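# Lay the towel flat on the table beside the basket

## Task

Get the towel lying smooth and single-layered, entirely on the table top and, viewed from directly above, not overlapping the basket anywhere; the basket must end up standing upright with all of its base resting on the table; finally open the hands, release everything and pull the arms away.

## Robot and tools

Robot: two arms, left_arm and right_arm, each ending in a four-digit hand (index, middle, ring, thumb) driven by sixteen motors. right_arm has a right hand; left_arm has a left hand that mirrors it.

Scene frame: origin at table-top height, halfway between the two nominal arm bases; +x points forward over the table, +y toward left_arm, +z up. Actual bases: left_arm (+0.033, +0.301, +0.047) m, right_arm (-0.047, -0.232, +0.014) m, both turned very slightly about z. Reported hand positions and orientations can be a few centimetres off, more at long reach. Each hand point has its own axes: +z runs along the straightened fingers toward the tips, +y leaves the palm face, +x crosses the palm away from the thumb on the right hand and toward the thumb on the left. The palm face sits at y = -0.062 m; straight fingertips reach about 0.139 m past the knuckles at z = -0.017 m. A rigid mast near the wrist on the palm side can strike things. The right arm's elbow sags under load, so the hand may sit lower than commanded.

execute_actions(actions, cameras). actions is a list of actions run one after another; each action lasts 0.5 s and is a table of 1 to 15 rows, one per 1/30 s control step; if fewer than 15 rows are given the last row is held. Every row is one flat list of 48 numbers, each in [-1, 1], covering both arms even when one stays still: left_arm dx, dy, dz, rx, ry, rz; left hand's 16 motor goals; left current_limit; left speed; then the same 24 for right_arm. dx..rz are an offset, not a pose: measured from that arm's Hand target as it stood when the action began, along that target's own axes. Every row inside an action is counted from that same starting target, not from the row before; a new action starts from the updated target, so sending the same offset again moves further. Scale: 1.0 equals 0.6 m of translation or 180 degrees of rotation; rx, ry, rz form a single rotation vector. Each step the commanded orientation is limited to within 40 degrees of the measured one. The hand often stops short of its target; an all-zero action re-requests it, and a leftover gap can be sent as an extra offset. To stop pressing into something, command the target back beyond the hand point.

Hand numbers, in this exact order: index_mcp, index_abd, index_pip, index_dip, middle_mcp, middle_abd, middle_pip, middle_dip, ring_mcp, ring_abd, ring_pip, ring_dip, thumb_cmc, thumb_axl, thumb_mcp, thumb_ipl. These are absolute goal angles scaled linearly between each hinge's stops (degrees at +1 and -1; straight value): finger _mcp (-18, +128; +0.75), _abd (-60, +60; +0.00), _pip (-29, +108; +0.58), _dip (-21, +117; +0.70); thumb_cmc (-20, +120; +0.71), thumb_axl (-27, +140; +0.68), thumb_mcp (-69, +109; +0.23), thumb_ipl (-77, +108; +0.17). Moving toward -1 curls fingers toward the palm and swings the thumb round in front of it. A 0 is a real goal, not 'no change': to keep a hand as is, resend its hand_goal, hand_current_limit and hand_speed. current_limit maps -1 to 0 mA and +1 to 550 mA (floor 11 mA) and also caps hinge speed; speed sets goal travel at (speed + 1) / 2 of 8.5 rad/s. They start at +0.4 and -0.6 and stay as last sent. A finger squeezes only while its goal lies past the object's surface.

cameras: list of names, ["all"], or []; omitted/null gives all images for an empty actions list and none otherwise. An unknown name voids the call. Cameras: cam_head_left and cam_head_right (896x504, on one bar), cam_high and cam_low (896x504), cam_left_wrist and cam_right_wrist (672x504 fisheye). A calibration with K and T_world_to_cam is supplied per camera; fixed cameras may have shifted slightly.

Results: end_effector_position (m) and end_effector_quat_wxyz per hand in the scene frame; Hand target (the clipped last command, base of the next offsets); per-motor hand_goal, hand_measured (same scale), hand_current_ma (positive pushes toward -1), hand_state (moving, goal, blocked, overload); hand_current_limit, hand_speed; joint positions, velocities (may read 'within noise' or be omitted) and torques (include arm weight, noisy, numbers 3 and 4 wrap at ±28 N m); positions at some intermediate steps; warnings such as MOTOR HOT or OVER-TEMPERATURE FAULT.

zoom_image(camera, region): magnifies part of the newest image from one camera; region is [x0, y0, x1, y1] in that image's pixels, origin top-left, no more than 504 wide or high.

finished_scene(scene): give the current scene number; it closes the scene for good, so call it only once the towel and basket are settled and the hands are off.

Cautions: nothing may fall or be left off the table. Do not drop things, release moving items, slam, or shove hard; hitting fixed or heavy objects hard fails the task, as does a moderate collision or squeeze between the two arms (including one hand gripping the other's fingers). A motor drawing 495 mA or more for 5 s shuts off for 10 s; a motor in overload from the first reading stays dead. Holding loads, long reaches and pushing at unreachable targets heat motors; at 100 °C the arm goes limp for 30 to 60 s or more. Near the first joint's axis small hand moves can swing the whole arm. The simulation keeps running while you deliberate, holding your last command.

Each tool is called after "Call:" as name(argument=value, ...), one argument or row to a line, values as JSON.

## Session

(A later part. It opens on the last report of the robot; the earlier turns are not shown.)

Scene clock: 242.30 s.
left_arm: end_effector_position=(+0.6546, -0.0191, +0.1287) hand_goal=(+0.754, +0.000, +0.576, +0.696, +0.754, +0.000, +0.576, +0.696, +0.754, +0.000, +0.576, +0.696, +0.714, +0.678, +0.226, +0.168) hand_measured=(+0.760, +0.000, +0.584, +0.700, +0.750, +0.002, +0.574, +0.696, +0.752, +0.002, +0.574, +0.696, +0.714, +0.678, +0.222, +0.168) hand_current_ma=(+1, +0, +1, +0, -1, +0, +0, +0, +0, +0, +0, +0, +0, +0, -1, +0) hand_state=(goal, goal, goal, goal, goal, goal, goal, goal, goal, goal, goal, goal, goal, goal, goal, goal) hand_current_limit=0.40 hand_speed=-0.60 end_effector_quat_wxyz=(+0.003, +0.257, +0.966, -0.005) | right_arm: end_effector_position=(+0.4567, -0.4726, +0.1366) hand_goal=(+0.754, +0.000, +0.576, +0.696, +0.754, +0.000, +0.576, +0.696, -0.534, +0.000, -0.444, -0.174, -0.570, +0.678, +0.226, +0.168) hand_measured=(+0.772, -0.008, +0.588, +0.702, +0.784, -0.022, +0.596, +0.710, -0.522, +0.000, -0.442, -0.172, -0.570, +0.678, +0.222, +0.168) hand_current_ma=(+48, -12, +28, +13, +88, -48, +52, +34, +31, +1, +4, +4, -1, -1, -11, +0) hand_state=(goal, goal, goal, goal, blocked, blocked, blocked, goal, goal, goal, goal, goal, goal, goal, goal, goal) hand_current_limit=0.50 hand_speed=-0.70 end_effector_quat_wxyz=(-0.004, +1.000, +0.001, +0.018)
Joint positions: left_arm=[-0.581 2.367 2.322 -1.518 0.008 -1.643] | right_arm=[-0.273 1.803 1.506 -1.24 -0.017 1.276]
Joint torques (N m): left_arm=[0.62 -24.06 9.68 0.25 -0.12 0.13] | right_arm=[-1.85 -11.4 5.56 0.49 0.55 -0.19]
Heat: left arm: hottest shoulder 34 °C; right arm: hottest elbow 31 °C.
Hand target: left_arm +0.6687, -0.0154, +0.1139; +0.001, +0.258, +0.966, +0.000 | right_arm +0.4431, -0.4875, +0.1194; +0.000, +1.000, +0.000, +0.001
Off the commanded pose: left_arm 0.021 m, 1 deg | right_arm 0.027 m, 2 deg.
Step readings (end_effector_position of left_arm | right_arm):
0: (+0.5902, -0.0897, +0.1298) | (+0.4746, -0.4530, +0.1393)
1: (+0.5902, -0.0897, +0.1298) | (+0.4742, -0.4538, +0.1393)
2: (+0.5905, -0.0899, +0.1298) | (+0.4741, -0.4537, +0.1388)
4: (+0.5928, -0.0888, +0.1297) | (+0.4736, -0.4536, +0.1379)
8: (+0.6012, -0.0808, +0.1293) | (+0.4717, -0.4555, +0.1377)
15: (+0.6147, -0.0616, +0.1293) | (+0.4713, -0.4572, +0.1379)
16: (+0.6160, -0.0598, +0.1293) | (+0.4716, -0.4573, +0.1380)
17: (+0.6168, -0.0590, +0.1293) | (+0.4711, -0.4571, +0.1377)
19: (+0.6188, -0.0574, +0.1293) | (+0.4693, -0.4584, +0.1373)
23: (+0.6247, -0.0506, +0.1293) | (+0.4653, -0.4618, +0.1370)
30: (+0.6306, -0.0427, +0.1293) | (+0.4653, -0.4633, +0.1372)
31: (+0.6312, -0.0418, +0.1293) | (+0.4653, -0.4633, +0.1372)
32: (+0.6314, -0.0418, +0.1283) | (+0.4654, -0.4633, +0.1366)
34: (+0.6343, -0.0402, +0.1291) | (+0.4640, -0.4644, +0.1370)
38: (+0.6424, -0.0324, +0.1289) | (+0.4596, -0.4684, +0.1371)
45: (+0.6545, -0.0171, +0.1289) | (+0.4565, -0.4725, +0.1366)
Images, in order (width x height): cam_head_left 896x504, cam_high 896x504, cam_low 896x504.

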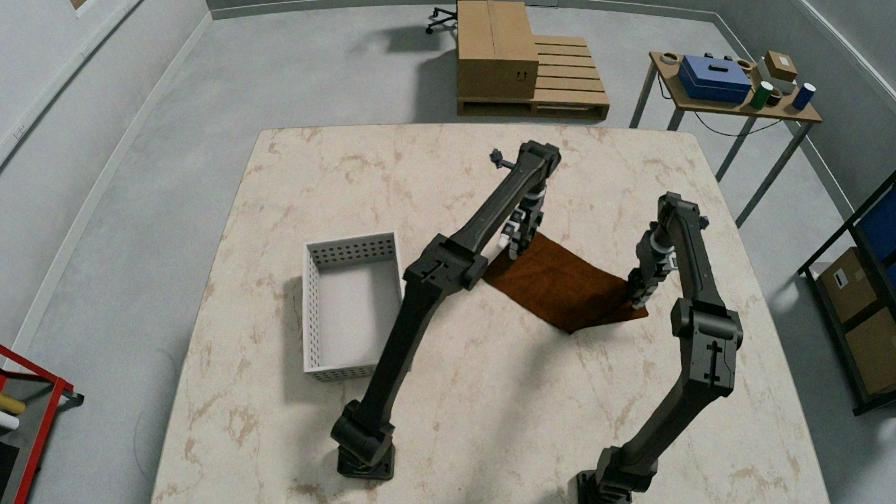

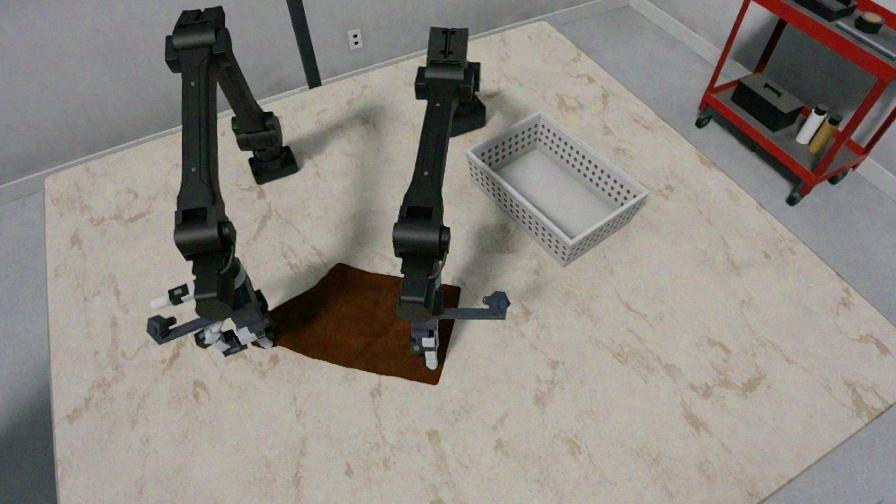

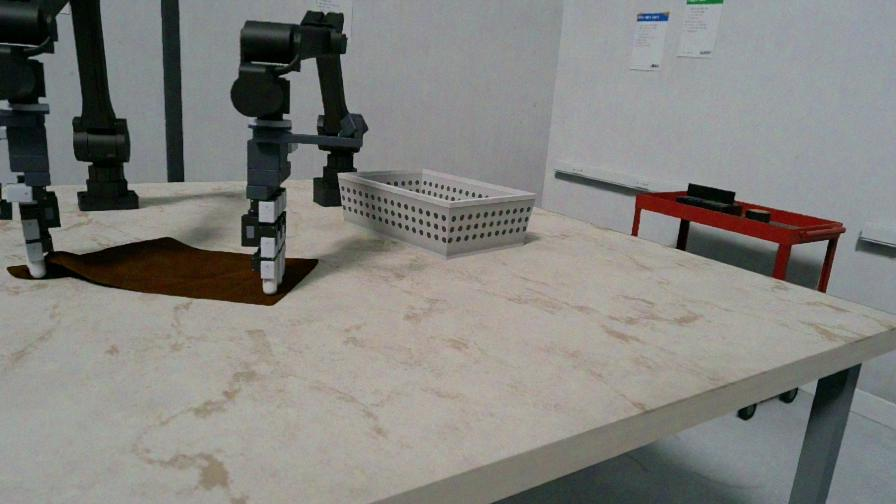

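Call:
execute_actions(
  actions=[
    [[0,0,0,0,0,0,0.754,0,0.576,0.696,0.754,0,0.576,0.696,0.754,0,0.576,0.696,0.714,0.678,0.226,0.168,0.4,-0.6,0,0,-0.09,0,0,0,0.754,0,0.576,0.696,0.754,0,0.576,0.696,-0.534,0,-0.444,-0.174,-0.57,0.678,0.226,0.168,0.5,-0.7]],
    [[0,0,0,0,0,0,0.754,0,0.576,0.696,0.754,0,0.576,0.696,0.754,0,0.576,0.696,0.714,0.678,0.226,0.168,0.4,-0.6,0,0,-0.1,0,0,0,0.754,0,0.576,0.696,0.754,0,0.576,0.696,-0.534,0,-0.444,-0.174,-0.57,0.678,0.226,0.168,0.5,-0.7]],
    [[0,0,0,0,0,0,0.754,0,0.576,0.696,0.754,0,0.576,0.696,0.754,0,0.576,0.696,0.714,0.678,0.226,0.168,0.4,-0.6,0.025,-0.1292,0,0,0,-0.188,0.754,0,0.576,0.696,0.754,0,0.576,0.696,-0.534,0,-0.444,-0.174,-0.57,0.678,0.226,0.168,0.5,-0.7]],
    [[0,0,0,0,0,0,0.754,0,0.576,0.696,0.754,0,0.576,0.696,0.754,0,0.576,0.696,0.714,0.678,0.226,0.168,0.4,-0.6,0.0926,-0.0935,0,0,0,-0.188,0.754,0,0.576,0.696,0.754,0,0.576,0.696,-0.534,0,-0.444,-0.174,-0.57,0.678,0.226,0.168,0.5,-0.7]],
    [[0,0,0,0,0,0,0.754,0,0.576,0.696,0.754,0,0.576,0.696,0.754,0,0.576,0.696,0.714,0.678,0.226,0.168,0.4,-0.6,0.129,-0.0258,0,0,0,-0.188,0.754,0,0.576,0.696,0.754,0,0.576,0.696,-0.534,0,-0.444,-0.174,-0.57,0.678,0.226,0.168,0.5,-0.7]],
  ],
  cameras=["cam_head_left", "cam_low", "cam_high", "cam_head_right"],
)

Call:
zoom_image(
  camera="cam_high",
  region=[240, 200, 460, 390],
)

Call:
zoom_image(
  camera="cam_head_left",
  region=[470, 210, 680, 370],
)

Call:
zoom_image(
  camera="cam_low",
  region=[0, 200, 330, 320],
)

Scene clock: 247.97 s.
left_arm: end_effector_position=(+0.6549, -0.0193, +0.1288) hand_goal=(+0.754, +0.000, +0.576, +0.696, +0.754, +0.000, +0.576, +0.696, +0.754, +0.000, +0.576, +0.696, +0.714, +0.678, +0.226, +0.168) hand_measured=(+0.760, +0.000, +0.584, +0.700, +0.754, +0.002, +0.576, +0.696, +0.752, +0.002, +0.574, +0.696, +0.714, +0.678, +0.222, +0.168) hand_current_ma=(+1, +0, +1, +0, +0, +0, +0, +0, +0, +0, +0, +0, +0, +0, -1, +0) hand_state=(goal, goal, goal, goal, goal, goal, goal, goal, goal, goal, goal, goal, goal, goal, goal, goal) hand_current_limit=0.40 hand_speed=-0.60 end_effector_quat_wxyz=(+0.003, +0.257, +0.966, -0.005) | right_arm: end_effector_position=(+0.4804, -0.2551, +0.2230) hand_goal=(+0.754, +0.000, +0.576, +0.696, +0.754, +0.000, +0.576, +0.696, -0.534, +0.000, -0.444, -0.174, -0.570, +0.678, +0.226, +0.168) hand_measured=(+0.752, -0.002, +0.578, +0.698, +0.752, -0.002, +0.578, +0.698, -0.522, +0.000, -0.442, -0.172, -0.570, +0.678, +0.222, +0.168) hand_current_ma=(-1, -1, +2, +4, -1, -2, +1, +4, +31, +1, +4, +4, -1, -1, -11, +0) hand_state=(goal, goal, goal, goal, goal, goal, goal, goal, goal, goal, goal, goal, goal, goal, goal, goal) hand_current_limit=0.50 hand_speed=-0.70 end_effector_quat_wxyz=(-0.012, +0.637, +0.770, -0.015)
Joint positions: left_arm=[-0.581 2.369 2.325 -1.519 0.008 -1.643] | right_arm=[-0.014 1.521 1.383 -1.47 0.01 -0.221]
Joint torques (N m): left_arm=[0.56 -24.18 9.74 0.25 -0.09 0.09] | right_arm=[-0.91 -9.93 8.88 0.84 -0.14 -0.13]
Heat: left arm: hottest shoulder 34 °C; right arm: hottest elbow 31 °C.
Hand target: left_arm +0.6687, -0.0154, +0.1139; +0.001, +0.258, +0.966, +0.000 | right_arm +0.4881, -0.2551, +0.2336; +0.000, +0.633, +0.774, +0.001
Off the commanded pose: left_arm 0.021 m, 1 deg | right_arm 0.013 m, 2 deg.
Step readings (end_effector_position of left_arm | right_arm):
0: (+0.6546, -0.0191, +0.1287) | (+0.4567, -0.4726, +0.1366)
1: (+0.6546, -0.0191, +0.1287) | (+0.4567, -0.4726, +0.1366)
2: (+0.6546, -0.0191, +0.1287) | (+0.4567, -0.4726, +0.1374)
4: (+0.6546, -0.0191, +0.1287) | (+0.4526, -0.4725, +0.1390)
8: (+0.6549, -0.0194, +0.1292) | (+0.4345, -0.4715, +0.1399)
15: (+0.6549, -0.0193, +0.1288) | (+0.4308, -0.4732, +0.1409)
16: (+0.6549, -0.0193, +0.1288) | (+0.4312, -0.4733, +0.1409)
17: (+0.6549, -0.0193, +0.1288) | (+0.4302, -0.4730, +0.1434)
19: (+0.6549, -0.0193, +0.1288) | (+0.4250, -0.4727, +0.1509)
23: (+0.6549, -0.0193, +0.1288) | (+0.4220, -0.4729, +0.1766)
30: (+0.6549, -0.0193, +0.1288) | (+0.4290, -0.4768, +0.2073)
31: (+0.6549, -0.0193, +0.1288) | (+0.4289, -0.4768, +0.2073)
32: (+0.6549, -0.0193, +0.1288) | (+0.4306, -0.4767, +0.2089)
34: (+0.6549, -0.0193, +0.1288) | (+0.4362, -0.4729, +0.2101)
38: (+0.6549, -0.0193, +0.1288) | (+0.4404, -0.4321, +0.2154)
45: (+0.6549, -0.0193, +0.1288) | (+0.4564, -0.3960, +0.2325)
46: (+0.6549, -0.0193, +0.1288) | (+0.4569, -0.3972, +0.2319)
47: (+0.6549, -0.0193, +0.1288) | (+0.4577, -0.3978, +0.2306)
49: (+0.6549, -0.0193, +0.1288) | (+0.4561, -0.3951, +0.2266)
53: (+0.6549, -0.0193, +0.1288) | (+0.4530, -0.3592, +0.2176)
60: (+0.6549, -0.0193, +0.1288) | (+0.4673, -0.3258, +0.2254)
61: (+0.6549, -0.0193, +0.1288) | (+0.4683, -0.3256, +0.2263)
62: (+0.6549, -0.0193, +0.1288) | (+0.4695, -0.3250, +0.2264)
64: (+0.6549, -0.0193, +0.1288) | (+0.4705, -0.3196, +0.2248)
68: (+0.6549, -0.0193, +0.1288) | (+0.4740, -0.2850, +0.2232)
75: (+0.6549, -0.0193, +0.1288) | (+0.4797, -0.2540, +0.2229)
Images, in order (width x height): cam_head_left 896x504, cam_head_right 896x504, cam_high 896x504, cam_low 896x504.

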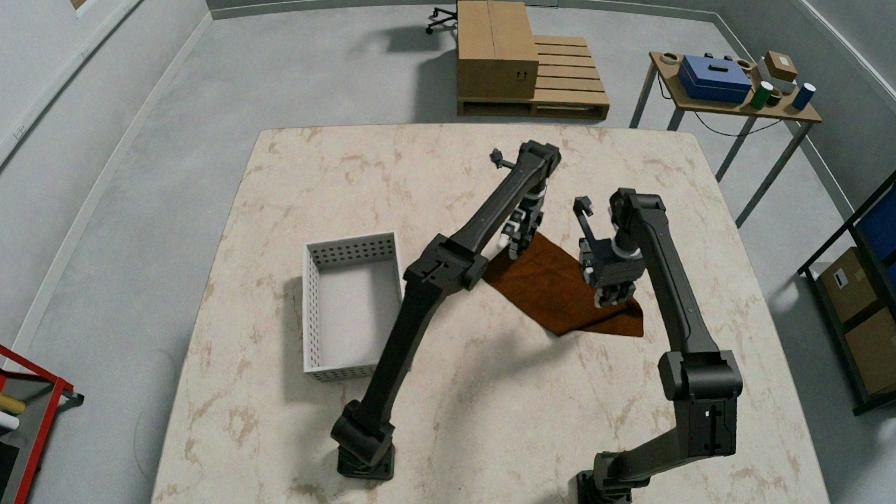

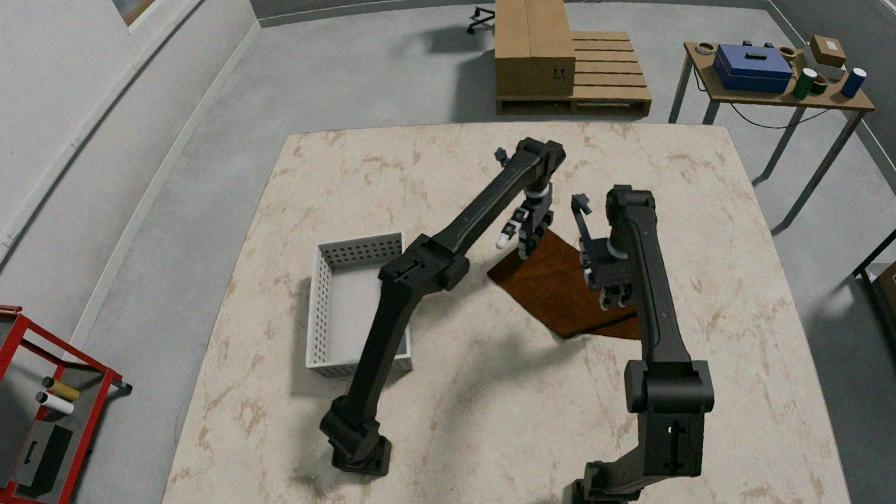

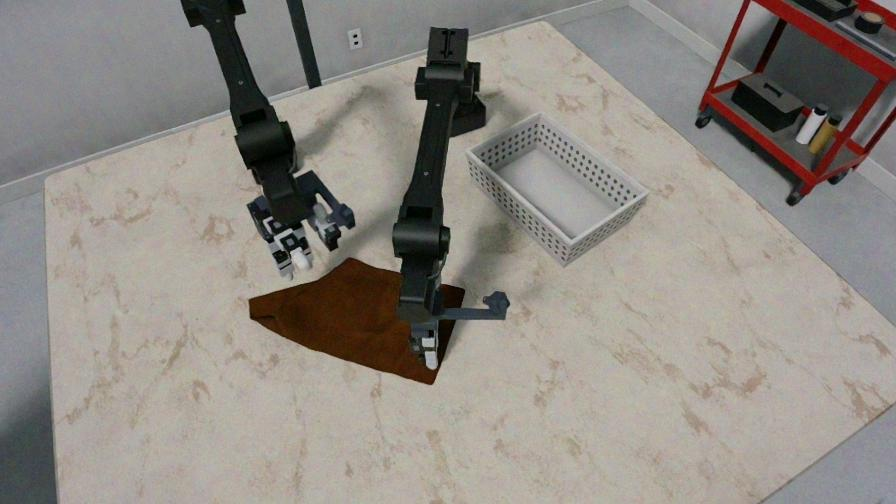

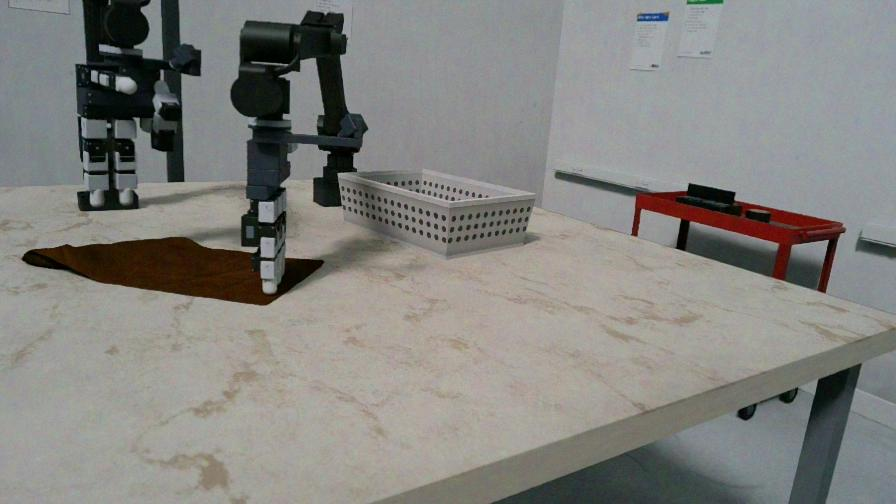

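Scaled by 2.291 from the camera's 896x504 image, which has a finer 1280x720 frame.

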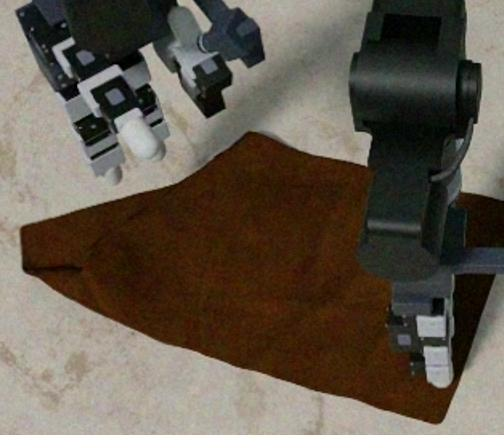

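Scaled by 2.400 from the camera's 896x504 image, which has a finer 1280x720 frame.

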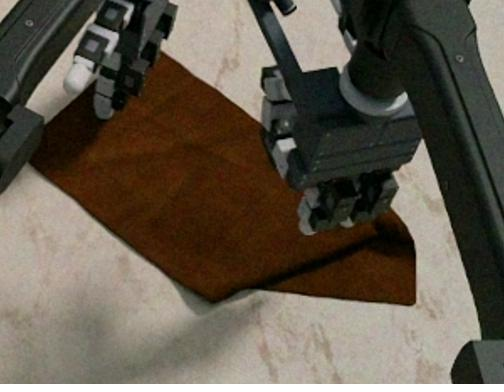

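Scaled by 1.527 from the camera's 896x504 image, which has a finer 1280x720 frame.

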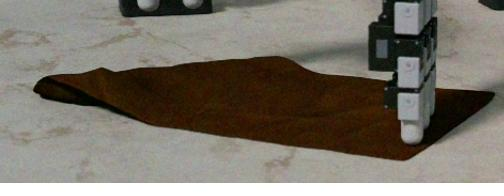

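Call:
execute_actions(
  actions=[
    [[0,0,0,0,0,0,0.754,0,0.576,0.696,0.754,0,0.576,0.696,0.754,0,0.576,0.696,0.714,0.678,0.226,0.168,0.4,-0.6,-0.1138,-0.0675,0.03,0,0,0,0.754,0,0.576,0.696,0.754,0,0.576,0.696,-0.534,0,-0.444,-0.174,-0.57,0.678,0.226,0.168,0.5,-0.7]],
    [[0,0,0,0,0,0,0.754,0,0.576,0.696,0.754,0,0.576,0.696,0.754,0,0.576,0.696,0.714,0.678,0.226,0.168,0.4,-0.6,0,0,0.08,0,0,0,0.754,0,0.576,0.696,0.754,0,0.576,0.696,-0.534,0,-0.444,-0.174,-0.57,0.678,0.226,0.168,0.5,-0.7]],
    [[0,0,0,0,0,0,0.754,0,0.576,0.696,0.754,0,0.576,0.696,0.754,0,0.576,0.696,0.714,0.678,0.226,0.168,0.4,-0.6,0,0,0.075,0,0,0,0.754,0,0.576,0.696,0.754,0,0.576,0.696,-0.534,0,-0.444,-0.174,-0.57,0.678,0.226,0.168,0.5,-0.7]],
  ],
  cameras=["cam_head_left", "cam_low", "cam_high"],
)

Call:
zoom_image(
  camera="cam_high",
  region=[240, 200, 460, 390],
)

Call:
zoom_image(
  camera="cam_head_left",
  region=[470, 210, 680, 370],
)

Scene clock: 251.20 s.
left_arm: end_effector_position=(+0.6549, -0.0193, +0.1288) hand_goal=(+0.754, +0.000, +0.576, +0.696, +0.754, +0.000, +0.576, +0.696, +0.754, +0.000, +0.576, +0.696, +0.714, +0.678, +0.226, +0.168) hand_measured=(+0.760, +0.000, +0.584, +0.700, +0.754, +0.002, +0.576, +0.696, +0.752, +0.002, +0.574, +0.696, +0.714, +0.678, +0.222, +0.168) hand_current_ma=(+1, +0, +1, +0, +0, +0, +0, +0, +0, +0, +0, +0, +0, +0, -1, +0) hand_state=(goal, goal, goal, goal, goal, goal, goal, goal, goal, goal, goal, goal, goal, goal, goal, goal) hand_current_limit=0.40 hand_speed=-0.60 end_effector_quat_wxyz=(+0.003, +0.257, +0.966, -0.005) | right_arm: end_effector_position=(+0.4577, -0.3333, +0.1341) hand_goal=(+0.754, +0.000, +0.576, +0.696, +0.754, +0.000, +0.576, +0.696, -0.534, +0.000, -0.444, -0.174, -0.570, +0.678, +0.226, +0.168) hand_measured=(+0.756, -0.002, +0.578, +0.698, +0.762, -0.006, +0.582, +0.698, -0.522, +0.000, -0.442, -0.172, -0.570, +0.678, +0.220, +0.168) hand_current_ma=(+3, -2, +2, +2, +18, -8, +10, +4, +30, +1, +4, +4, +0, -1, -14, +0) hand_state=(goal, goal, goal, goal, goal, goal, goal, goal, goal, goal, goal, goal, goal, goal, goal, goal) hand_current_limit=0.50 hand_speed=-0.70 end_effector_quat_wxyz=(+0.001, +0.640, +0.768, -0.003)
Joint positions: left_arm=[-0.581 2.369 2.325 -1.519 0.008 -1.643] | right_arm=[-0.2 1.529 1.142 -1.185 0.007 -0.399]
Joint torques (N m): left_arm=[0.15 -24 9.76 0.25 -0.09 0.1] | right_arm=[0.5 -7.36 6.82 1.42 -0.16 -0.13]
Heat: left arm: hottest shoulder 34 °C; right arm: hottest elbow 31 °C.
Hand target: left_arm +0.6687, -0.0154, +0.1139; +0.001, +0.258, +0.966, +0.000 | right_arm +0.4621, -0.3300, +0.1225; +0.000, +0.633, +0.774, +0.001
Off the commanded pose: left_arm 0.021 m, 1 deg | right_arm 0.013 m, 1 deg.
Step readings (end_effector_position of left_arm | right_arm):
0: (+0.6549, -0.0193, +0.1288) | (+0.4804, -0.2551, +0.2230)
1: (+0.6549, -0.0193, +0.1288) | (+0.4804, -0.2551, +0.2230)
2: (+0.6549, -0.0193, +0.1288) | (+0.4805, -0.2557, +0.2228)
4: (+0.6549, -0.0193, +0.1288) | (+0.4787, -0.2628, +0.2189)
8: (+0.6549, -0.0193, +0.1288) | (+0.4619, -0.3113, +0.2072)
15: (+0.6549, -0.0193, +0.1288) | (+0.4558, -0.3443, +0.2040)
16: (+0.6549, -0.0193, +0.1288) | (+0.4565, -0.3430, +0.2041)
17: (+0.6549, -0.0193, +0.1288) | (+0.4582, -0.3413, +0.2032)
19: (+0.6549, -0.0193, +0.1288) | (+0.4601, -0.3394, +0.1959)
23: (+0.6549, -0.0193, +0.1288) | (+0.4544, -0.3326, +0.1739)
30: (+0.6549, -0.0193, +0.1288) | (+0.4558, -0.3324, +0.1659)
31: (+0.6549, -0.0193, +0.1288) | (+0.4566, -0.3325, +0.1662)
32: (+0.6549, -0.0193, +0.1288) | (+0.4573, -0.3327, +0.1652)
34: (+0.6549, -0.0193, +0.1288) | (+0.4597, -0.3332, +0.1593)
38: (+0.6549, -0.0193, +0.1288) | (+0.4552, -0.3322, +0.1349)
45: (+0.6549, -0.0193, +0.1288) | (+0.4577, -0.3332, +0.1341)
Images, in order (width x height): cam_head_left 896x504, cam_high 896x504, cam_low 896x504.

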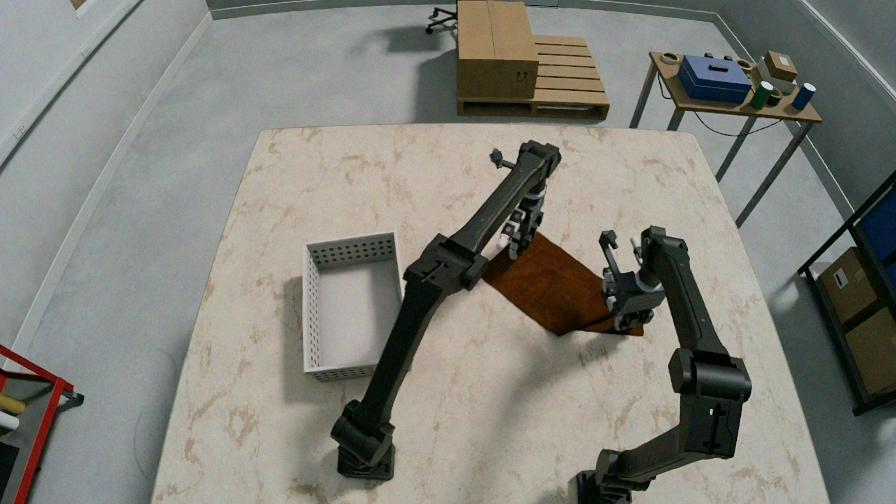

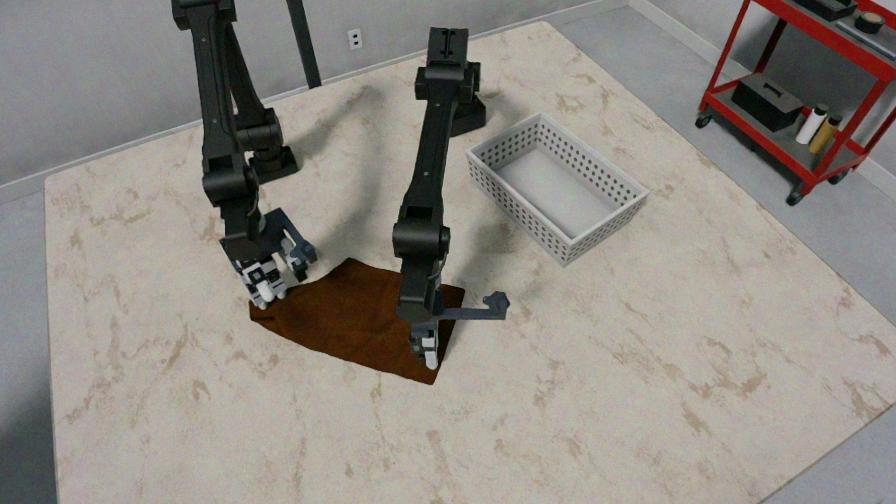

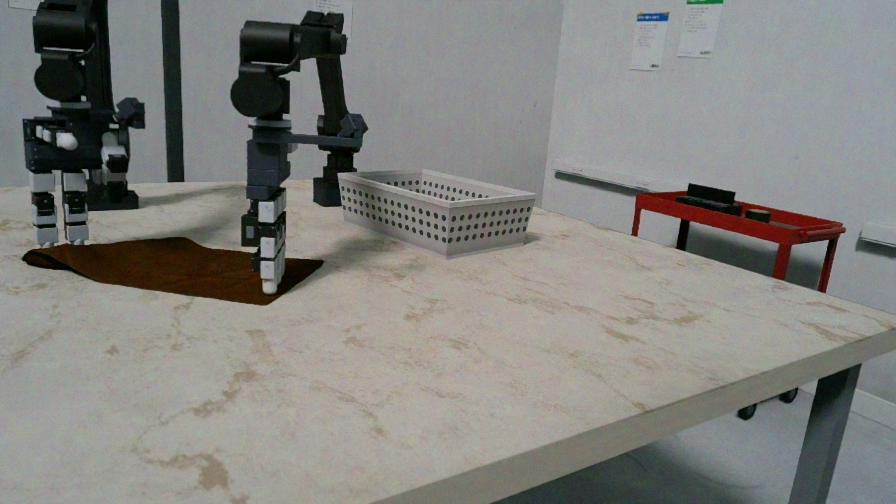

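Scaled by 2.291 from the camera's 896x504 image, which has a finer 1280x720 frame.

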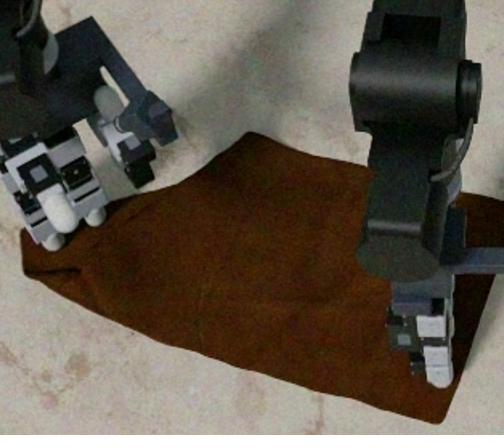

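Scaled by 2.400 from the camera's 896x504 image, which has a finer 1280x720 frame.

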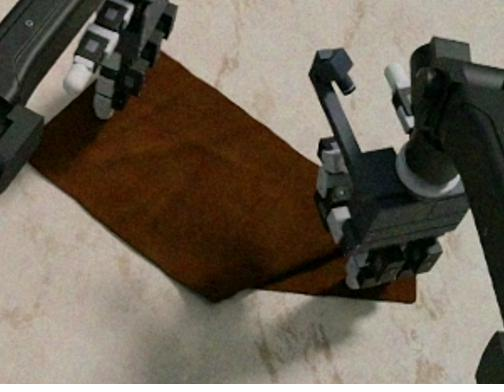

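Call:
execute_actions(
  actions=[
    [[0,0,0,0,0,0,0.754,0,0.576,0.696,0.754,0,0.576,0.696,0.754,0,0.576,0.696,0.714,0.678,0.226,0.168,0.4,-0.6,-0.0477,-0.0165,0.012,0,0,0,0.754,0,0.576,0.696,0.754,0,0.576,0.696,-0.534,0,-0.444,-0.174,-0.57,0.678,0.226,0.168,0.5,-0.7]],
    [[0,0,0,0,0,0,0.754,0,0.576,0.696,0.754,0,0.576,0.696,0.754,0,0.576,0.696,0.714,0.678,0.226,0.168,0.4,-0.6,-0.0477,-0.0165,0,0,0,0,0.754,0,0.576,0.696,0.754,0,0.576,0.696,-0.534,0,-0.444,-0.174,-0.57,0.678,0.226,0.168,0.5,-0.7]],
    [[0,0,0,0,0,0,0.754,0,0.576,0.696,0.754,0,0.576,0.696,0.754,0,0.576,0.696,0.714,0.678,0.226,0.168,0.4,-0.6,-0.0477,-0.0165,0,0,0,0,0.754,0,0.576,0.696,0.754,0,0.576,0.696,-0.534,0,-0.444,-0.174,-0.57,0.678,0.226,0.168,0.5,-0.7]],
  ],
  cameras=["cam_head_left", "cam_low", "cam_high"],
)

Call:
zoom_image(
  camera="cam_high",
  region=[220, 200, 460, 390],
)

Call:
zoom_image(
  camera="cam_head_left",
  region=[470, 210, 680, 370],
)

Scene clock: 255.13 s.
left_arm: end_effector_position=(+0.6549, -0.0193, +0.1288) hand_goal=(+0.754, +0.000, +0.576, +0.696, +0.754, +0.000, +0.576, +0.696, +0.754, +0.000, +0.576, +0.696, +0.714, +0.678, +0.226, +0.168) hand_measured=(+0.762, +0.000, +0.584, +0.700, +0.752, +0.002, +0.576, +0.696, +0.752, +0.002, +0.574, +0.696, +0.714, +0.678, +0.222, +0.168) hand_current_ma=(+1, +0, +1, +0, +0, +0, +0, +0, +0, +0, +0, +0, +0, +0, -1, +0) hand_state=(goal, goal, goal, goal, goal, goal, goal, goal, goal, goal, goal, goal, goal, goal, goal, goal) hand_current_limit=0.40 hand_speed=-0.60 end_effector_quat_wxyz=(+0.003, +0.257, +0.966, -0.005) | right_arm: end_effector_position=(+0.4461, -0.3917, +0.1359) hand_goal=(+0.754, +0.000, +0.576, +0.696, +0.754, +0.000, +0.576, +0.696, -0.534, +0.000, -0.444, -0.174, -0.570, +0.678, +0.226, +0.168) hand_measured=(+0.718, -0.052, +0.550, +0.682, +0.738, -0.050, +0.566, +0.690, -0.522, +0.000, -0.442, -0.172, -0.570, +0.678, +0.220, +0.168) hand_current_ma=(-116, -137, -67, -33, -44, -136, -20, -10, +30, +1, +4, +4, +0, -1, -14, +0) hand_state=(blocked, blocked, blocked, goal, goal, blocked, goal, goal, goal, goal, goal, goal, goal, goal, goal, goal) hand_current_limit=0.50 hand_speed=-0.70 end_effector_quat_wxyz=(+0.004, +0.618, +0.786, +0.018)
Joint positions: left_arm=[-0.581 2.369 2.325 -1.519 0.008 -1.643] | right_arm=[-0.364 1.537 1.148 -1.165 -0.031 -0.62]
Joint torques (N m): left_arm=[0.62 -24 9.78 0.24 -0.06 0.1] | right_arm=[-2.78 -4.95 8.91 1.09 0.76 -0.05]
Heat: left arm: hottest shoulder 34 °C; right arm: hottest elbow 31 °C.
Hand target: left_arm +0.6687, -0.0154, +0.1139; +0.001, +0.258, +0.966, +0.000 | right_arm +0.4501, -0.4200, +0.1152; +0.000, +0.633, +0.774, +0.001
Off the commanded pose: left_arm 0.021 m, 1 deg | right_arm 0.035 m, 3 deg.
Step readings (end_effector_position of left_arm | right_arm):
0: (+0.6549, -0.0193, +0.1288) | (+0.4577, -0.3333, +0.1341)
1: (+0.6549, -0.0193, +0.1288) | (+0.4577, -0.3333, +0.1341)
2: (+0.6549, -0.0193, +0.1288) | (+0.4581, -0.3330, +0.1343)
4: (+0.6549, -0.0193, +0.1288) | (+0.4583, -0.3333, +0.1345)
8: (+0.6549, -0.0193, +0.1288) | (+0.4577, -0.3421, +0.1353)
15: (+0.6549, -0.0193, +0.1288) | (+0.4577, -0.3458, +0.1358)
16: (+0.6549, -0.0193, +0.1288) | (+0.4577, -0.3456, +0.1358)
17: (+0.6549, -0.0193, +0.1288) | (+0.4576, -0.3457, +0.1358)
19: (+0.6549, -0.0193, +0.1288) | (+0.4566, -0.3491, +0.1359)
23: (+0.6549, -0.0193, +0.1288) | (+0.4531, -0.3644, +0.1355)
30: (+0.6549, -0.0193, +0.1288) | (+0.4522, -0.3712, +0.1365)
31: (+0.6549, -0.0193, +0.1288) | (+0.4522, -0.3711, +0.1365)
32: (+0.6549, -0.0193, +0.1288) | (+0.4521, -0.3711, +0.1365)
34: (+0.6549, -0.0193, +0.1288) | (+0.4513, -0.3729, +0.1359)
38: (+0.6549, -0.0193, +0.1288) | (+0.4468, -0.3860, +0.1353)
45: (+0.6549, -0.0193, +0.1288) | (+0.4461, -0.3923, +0.1359)
Images, in order (width x height): cam_head_left 896x504, cam_high 896x504, cam_low 896x504.

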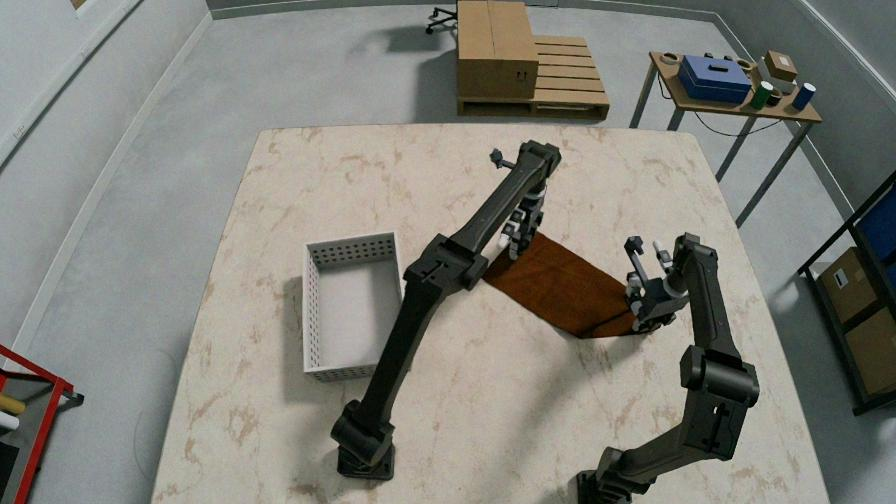

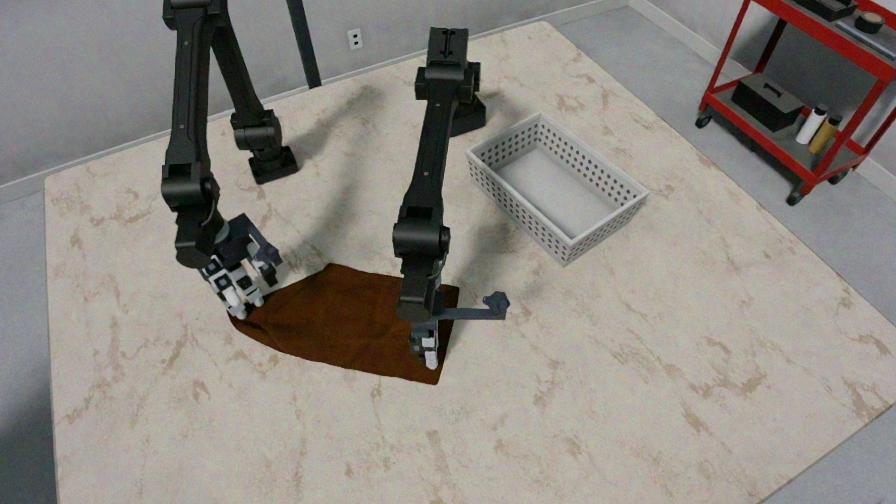

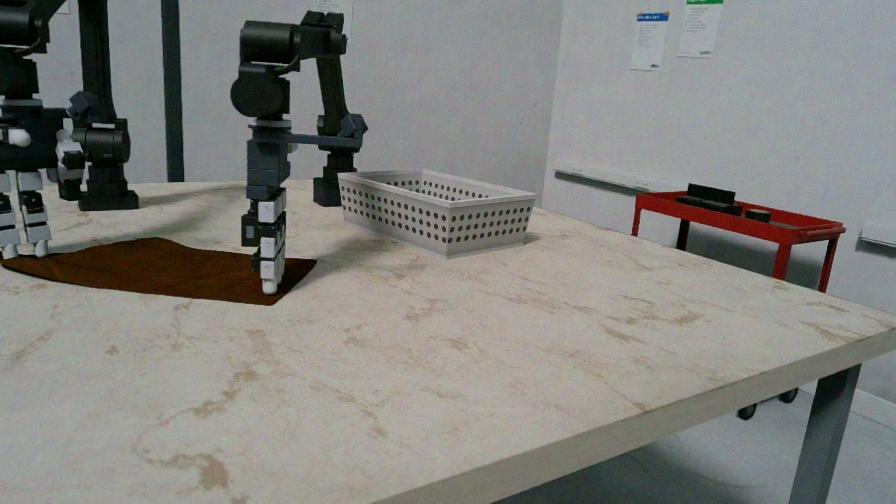

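Scaled by 2.100 from the camera's 896x504 image, which has a finer 1280x720 frame.

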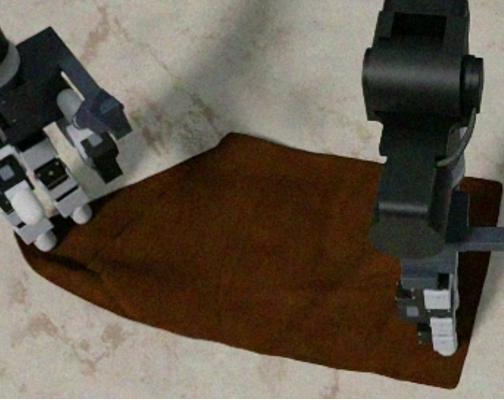

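Scaled by 2.400 from the camera's 896x504 image, which has a finer 1280x720 frame.

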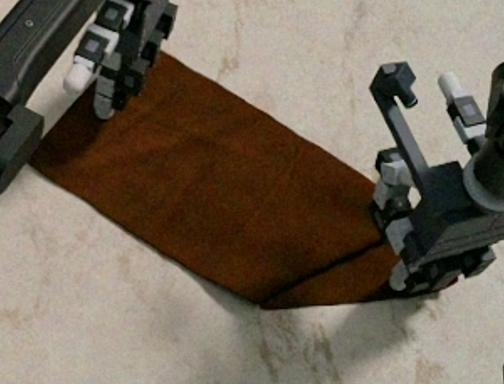

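Call:
execute_actions(
  actions=[
    [[0,0,0,0,0,0,0.754,0,0.576,0.696,0.754,0,0.576,0.696,0.754,0,0.576,0.696,0.714,0.678,0.226,0.168,0.4,-0.6,-0.0457,-0.0263,0.0,0,0,0,0.754,0,0.576,0.696,0.754,0,0.576,0.696,-0.534,0,-0.444,-0.174,-0.57,0.678,0.226,0.168,0.5,-0.7]],
    [[0,0,0,0,0,0,0.754,0,0.576,0.696,0.754,0,0.576,0.696,0.754,0,0.576,0.696,0.714,0.678,0.226,0.168,0.4,-0.6,-0.0457,-0.0263,0,0,0,0,0.754,0,0.576,0.696,0.754,0,0.576,0.696,-0.534,0,-0.444,-0.174,-0.57,0.678,0.226,0.168,0.5,-0.7]],
  ],
  cameras=["cam_head_left", "cam_low", "cam_high"],
)

Call:
zoom_image(
  camera="cam_high",
  region=[220, 200, 460, 390],
)

Call:
zoom_image(
  camera="cam_head_left",
  region=[470, 210, 680, 370],
)

Scene clock: 257.27 s.
left_arm: end_effector_position=(+0.6546, -0.0198, +0.1285) hand_goal=(+0.754, +0.000, +0.576, +0.696, +0.754, +0.000, +0.576, +0.696, +0.754, +0.000, +0.576, +0.696, +0.714, +0.678, +0.226, +0.168) hand_measured=(+0.772, +0.000, +0.590, +0.702, +0.758, +0.002, +0.578, +0.696, +0.752, +0.002, +0.574, +0.696, +0.714, +0.678, +0.222, +0.168) hand_current_ma=(+7, +0, +4, +1, +1, +0, +0, +0, +0, +0, +0, +0, +0, +0, -1, +0) hand_state=(goal, goal, goal, goal, goal, goal, goal, goal, goal, goal, goal, goal, goal, goal, goal, goal) hand_current_limit=0.40 hand_speed=-0.60 end_effector_quat_wxyz=(+0.002, +0.257, +0.966, -0.007) | right_arm: end_effector_position=(+0.4322, -0.4455, +0.1358) hand_goal=(+0.754, +0.000, +0.576, +0.696, +0.754, +0.000, +0.576, +0.696, -0.534, +0.000, -0.444, -0.174, -0.570, +0.678, +0.226, +0.168) hand_measured=(+0.694, -0.054, +0.534, +0.672, +0.726, -0.070, +0.558, +0.686, -0.522, +0.000, -0.442, -0.172, -0.570, +0.678, +0.220, +0.168) hand_current_ma=(-217, -149, -128, -64, -83, -202, -42, -23, +30, +1, +4, +4, +0, -1, -14, +0) hand_state=(blocked, blocked, blocked, blocked, blocked, blocked, goal, goal, goal, goal, goal, goal, goal, goal, goal, goal) hand_current_limit=0.50 hand_speed=-0.70 end_effector_quat_wxyz=(+0.007, +0.613, +0.790, +0.022)
Joint positions: left_arm=[-0.581 2.369 2.325 -1.519 0.011 -1.643] | right_arm=[-0.494 1.563 1.176 -1.165 -0.042 -0.763]
Joint torques (N m): left_arm=[0.56 -24.18 9.89 0.27 -0.21 0.1] | right_arm=[-3.37 -5.25 9.18 0.76 1.14 0]
Heat: left arm: hottest shoulder 34 °C; right arm: hottest elbow 31 °C.
Hand target: left_arm +0.6687, -0.0154, +0.1139; +0.001, +0.258, +0.966, +0.000 | right_arm +0.4301, -0.4801, +0.1152; +0.000, +0.633, +0.774, +0.001
Off the commanded pose: left_arm 0.021 m, 1 deg | right_arm 0.040 m, 4 deg.
Step readings (end_effector_position of left_arm | right_arm):
0: (+0.6549, -0.0193, +0.1288) | (+0.4461, -0.3917, +0.1359)
1: (+0.6549, -0.0193, +0.1288) | (+0.4461, -0.3917, +0.1359)
2: (+0.6549, -0.0193, +0.1288) | (+0.4459, -0.3921, +0.1359)
4: (+0.6549, -0.0193, +0.1288) | (+0.4443, -0.3955, +0.1353)
8: (+0.6549, -0.0193, +0.1288) | (+0.4403, -0.4120, +0.1358)
15: (+0.6549, -0.0193, +0.1288) | (+0.4394, -0.4193, +0.1363)
16: (+0.6549, -0.0193, +0.1288) | (+0.4391, -0.4198, +0.1363)
17: (+0.6549, -0.0193, +0.1288) | (+0.4391, -0.4193, +0.1355)
19: (+0.6549, -0.0193, +0.1288) | (+0.4378, -0.4229, +0.1356)
23: (+0.6546, -0.0198, +0.1285) | (+0.4343, -0.4370, +0.1361)
30: (+0.6546, -0.0198, +0.1285) | (+0.4322, -0.4459, +0.1365)
Images, in order (width x height): cam_head_left 896x504, cam_high 896x504, cam_low 896x504.

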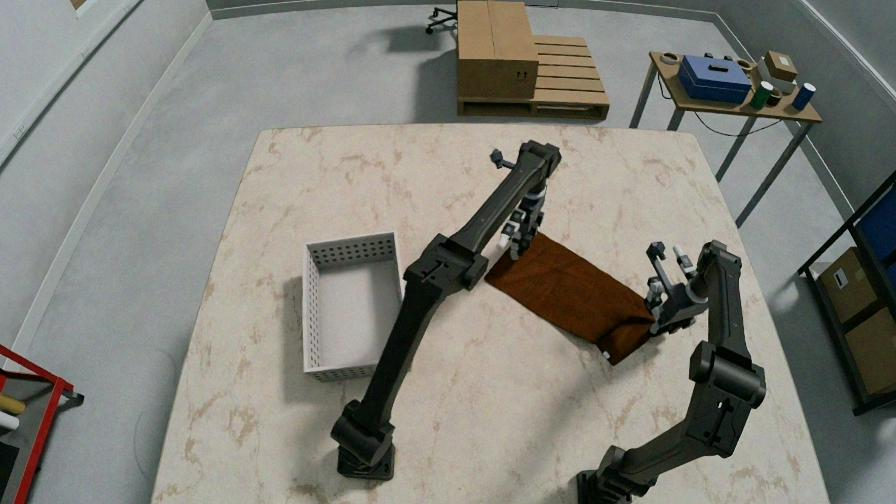

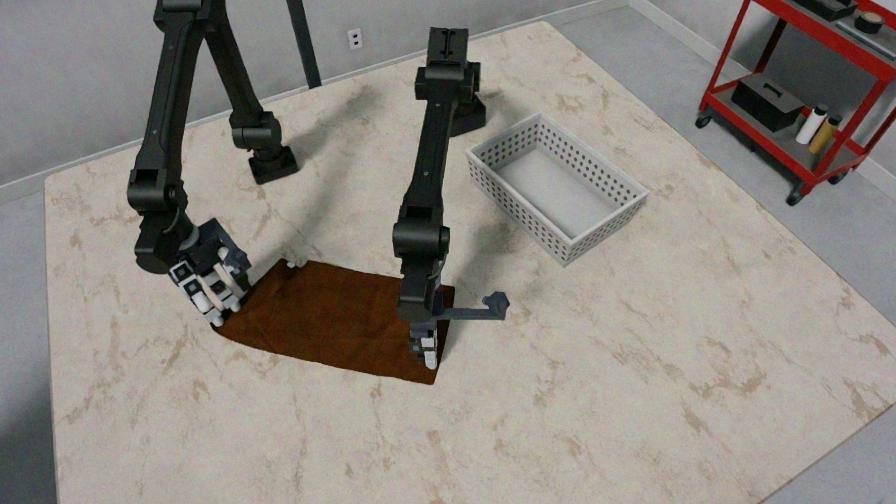

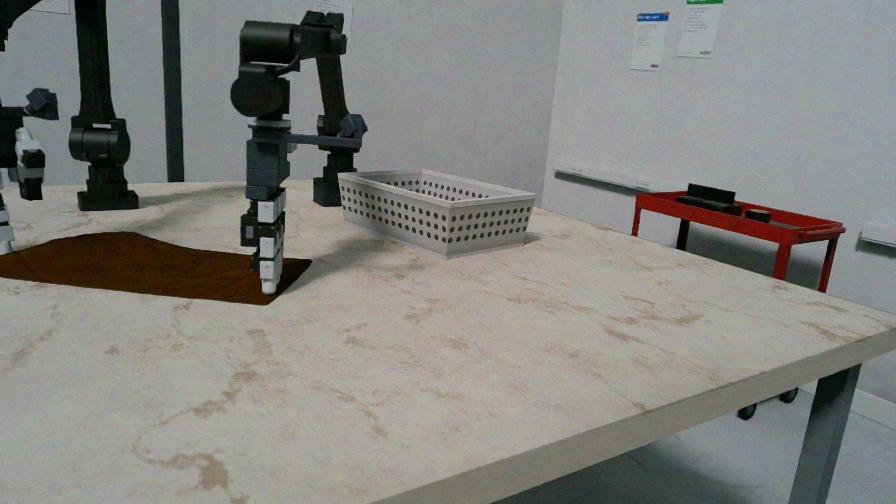

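Scaled by 2.100 from the camera's 896x504 image, which has a finer 1280x720 frame.

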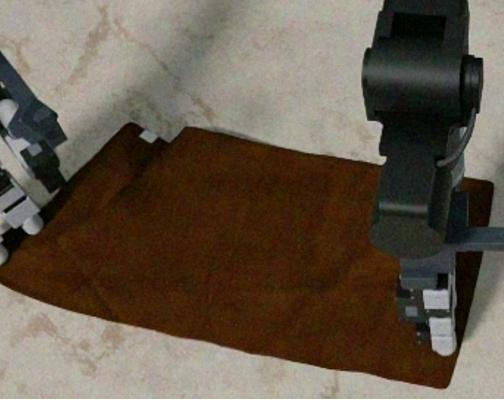

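Scaled by 2.400 from the camera's 896x504 image, which has a finer 1280x720 frame.

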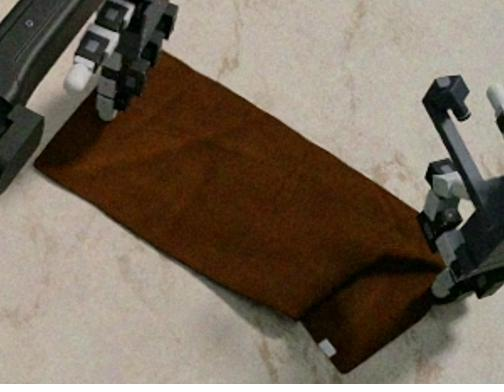

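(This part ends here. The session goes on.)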